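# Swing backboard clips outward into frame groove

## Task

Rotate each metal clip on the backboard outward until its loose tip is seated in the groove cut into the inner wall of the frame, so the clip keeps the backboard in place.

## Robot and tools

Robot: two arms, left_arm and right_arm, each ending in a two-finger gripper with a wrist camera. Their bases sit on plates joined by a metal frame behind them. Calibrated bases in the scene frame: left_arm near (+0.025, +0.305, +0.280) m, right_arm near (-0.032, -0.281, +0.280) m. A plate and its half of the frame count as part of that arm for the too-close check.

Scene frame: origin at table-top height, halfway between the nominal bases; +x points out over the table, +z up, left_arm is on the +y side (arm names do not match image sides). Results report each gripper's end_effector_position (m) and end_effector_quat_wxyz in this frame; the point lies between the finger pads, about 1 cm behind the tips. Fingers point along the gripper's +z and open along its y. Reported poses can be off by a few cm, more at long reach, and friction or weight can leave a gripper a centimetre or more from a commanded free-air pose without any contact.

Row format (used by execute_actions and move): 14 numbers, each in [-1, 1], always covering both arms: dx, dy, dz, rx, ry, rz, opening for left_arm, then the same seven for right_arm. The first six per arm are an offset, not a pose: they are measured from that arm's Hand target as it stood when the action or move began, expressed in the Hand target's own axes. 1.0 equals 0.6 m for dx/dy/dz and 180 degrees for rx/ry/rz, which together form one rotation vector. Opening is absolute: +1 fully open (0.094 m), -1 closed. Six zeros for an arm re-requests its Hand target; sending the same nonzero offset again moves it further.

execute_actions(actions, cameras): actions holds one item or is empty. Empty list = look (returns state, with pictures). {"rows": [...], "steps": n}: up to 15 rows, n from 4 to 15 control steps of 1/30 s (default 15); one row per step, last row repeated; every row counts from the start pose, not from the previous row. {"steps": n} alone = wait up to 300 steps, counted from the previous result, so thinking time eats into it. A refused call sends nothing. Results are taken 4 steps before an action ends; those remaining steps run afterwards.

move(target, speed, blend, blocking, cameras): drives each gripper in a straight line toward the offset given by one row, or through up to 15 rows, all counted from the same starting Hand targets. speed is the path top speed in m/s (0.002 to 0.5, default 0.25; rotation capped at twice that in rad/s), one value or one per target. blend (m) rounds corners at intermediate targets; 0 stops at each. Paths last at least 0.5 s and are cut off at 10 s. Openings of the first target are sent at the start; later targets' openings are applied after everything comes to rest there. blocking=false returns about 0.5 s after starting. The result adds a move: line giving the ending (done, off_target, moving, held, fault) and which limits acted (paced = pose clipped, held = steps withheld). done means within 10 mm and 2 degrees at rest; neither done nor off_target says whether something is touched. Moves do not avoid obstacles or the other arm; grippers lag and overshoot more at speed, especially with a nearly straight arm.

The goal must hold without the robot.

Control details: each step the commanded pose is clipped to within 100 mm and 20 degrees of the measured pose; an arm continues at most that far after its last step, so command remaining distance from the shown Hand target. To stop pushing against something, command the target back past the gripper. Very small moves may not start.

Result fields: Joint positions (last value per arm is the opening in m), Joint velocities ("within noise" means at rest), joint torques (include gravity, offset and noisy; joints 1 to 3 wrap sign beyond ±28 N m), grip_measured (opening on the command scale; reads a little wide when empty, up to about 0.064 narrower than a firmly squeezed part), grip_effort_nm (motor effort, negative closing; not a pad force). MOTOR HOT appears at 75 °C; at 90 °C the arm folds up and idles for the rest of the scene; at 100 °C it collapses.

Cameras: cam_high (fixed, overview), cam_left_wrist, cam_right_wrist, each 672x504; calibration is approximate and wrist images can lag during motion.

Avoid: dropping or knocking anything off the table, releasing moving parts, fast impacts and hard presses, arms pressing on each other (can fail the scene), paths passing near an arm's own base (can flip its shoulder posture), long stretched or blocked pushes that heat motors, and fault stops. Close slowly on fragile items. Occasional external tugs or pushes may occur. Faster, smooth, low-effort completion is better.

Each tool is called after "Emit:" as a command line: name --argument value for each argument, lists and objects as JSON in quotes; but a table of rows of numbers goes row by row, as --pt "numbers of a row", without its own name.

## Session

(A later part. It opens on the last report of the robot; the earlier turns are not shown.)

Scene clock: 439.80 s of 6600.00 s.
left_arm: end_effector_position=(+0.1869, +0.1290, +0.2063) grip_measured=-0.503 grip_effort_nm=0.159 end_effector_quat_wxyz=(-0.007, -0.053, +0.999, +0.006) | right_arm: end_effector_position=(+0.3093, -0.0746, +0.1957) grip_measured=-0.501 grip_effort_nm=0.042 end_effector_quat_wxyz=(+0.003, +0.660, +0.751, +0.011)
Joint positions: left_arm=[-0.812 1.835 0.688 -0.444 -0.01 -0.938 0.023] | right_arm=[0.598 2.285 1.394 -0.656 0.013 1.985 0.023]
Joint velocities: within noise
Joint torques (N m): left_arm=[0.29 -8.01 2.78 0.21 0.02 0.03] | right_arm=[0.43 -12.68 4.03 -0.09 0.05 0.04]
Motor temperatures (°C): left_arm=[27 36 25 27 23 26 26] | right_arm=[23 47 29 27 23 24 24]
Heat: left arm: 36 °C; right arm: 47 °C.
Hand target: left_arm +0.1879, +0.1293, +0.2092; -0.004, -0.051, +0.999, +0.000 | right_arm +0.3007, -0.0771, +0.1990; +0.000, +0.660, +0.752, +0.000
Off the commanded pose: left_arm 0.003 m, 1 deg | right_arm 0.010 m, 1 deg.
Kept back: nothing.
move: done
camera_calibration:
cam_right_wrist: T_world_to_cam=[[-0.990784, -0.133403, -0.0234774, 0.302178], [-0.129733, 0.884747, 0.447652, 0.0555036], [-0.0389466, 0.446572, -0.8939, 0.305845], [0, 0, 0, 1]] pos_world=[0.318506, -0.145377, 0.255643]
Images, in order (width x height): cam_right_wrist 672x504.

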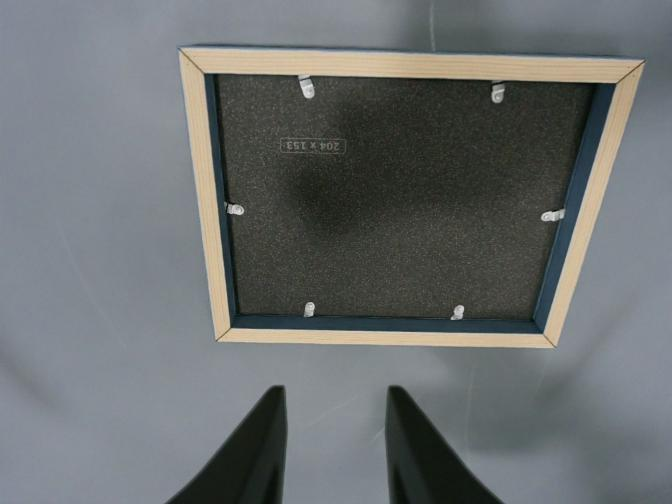

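Emit:
zoom_image --camera "cam_right_wrist" --region '[450, 60, 570, 150]'

Emit:
zoom_image --camera "cam_right_wrist" --region '[260, 50, 380, 140]'

Emit:
zoom_image --camera "cam_right_wrist" --region '[510, 170, 630, 260]'

Emit:
zoom_image --camera "cam_right_wrist" --region '[400, 270, 520, 360]'

Emit:
zoom_image --camera "cam_right_wrist" --region '[250, 270, 370, 360]'

Emit:
zoom_image --camera "cam_right_wrist" --region '[180, 170, 300, 260]'

Scaled by 4.200 from the camera's 672x504 image, which has a finer 960x720 frame.

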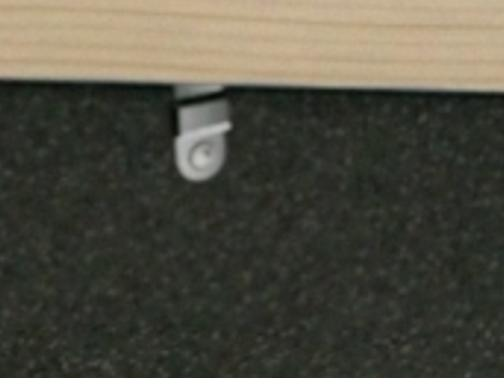

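Scaled by 4.200 from the camera's 672x504 image, which has a finer 960x720 frame.

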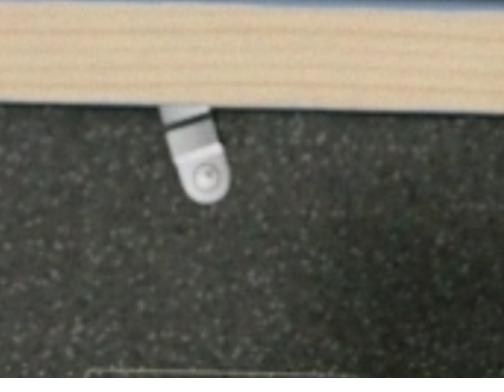

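Scaled by 4.200 from the camera's 672x504 image, which has a finer 960x720 frame.

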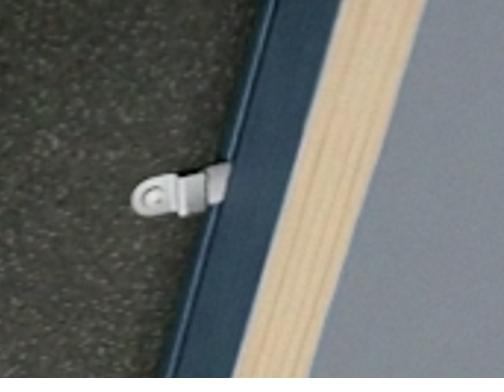

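Scaled by 4.200 from the camera's 672x504 image, which has a finer 960x720 frame.

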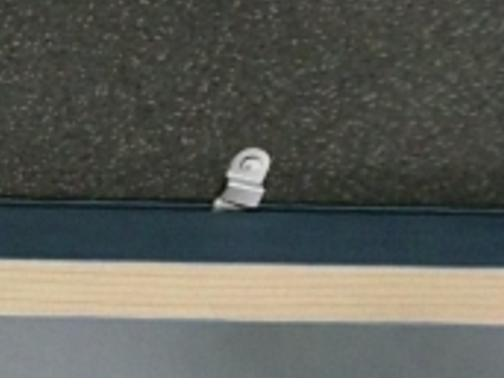

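Scaled by 4.200 from the camera's 672x504 image, which has a finer 960x720 frame.

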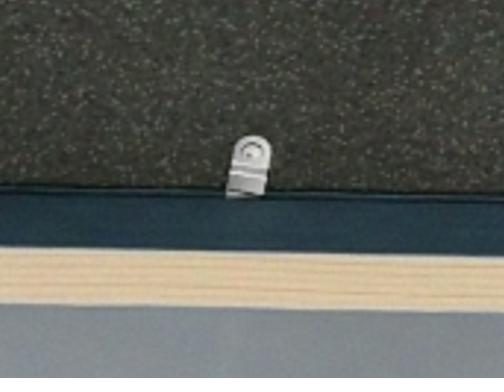

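Scaled by 4.200 from the camera's 672x504 image, which has a finer 960x720 frame.

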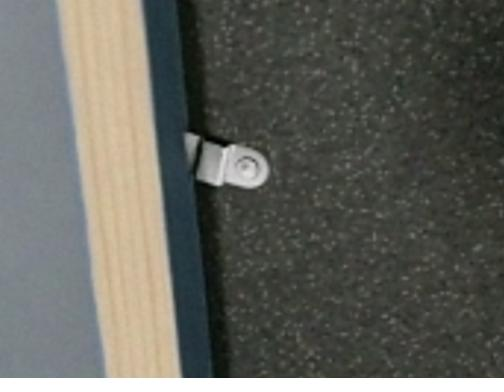

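Emit:
finished_scene --scene 2

The scene is finished: the task was done.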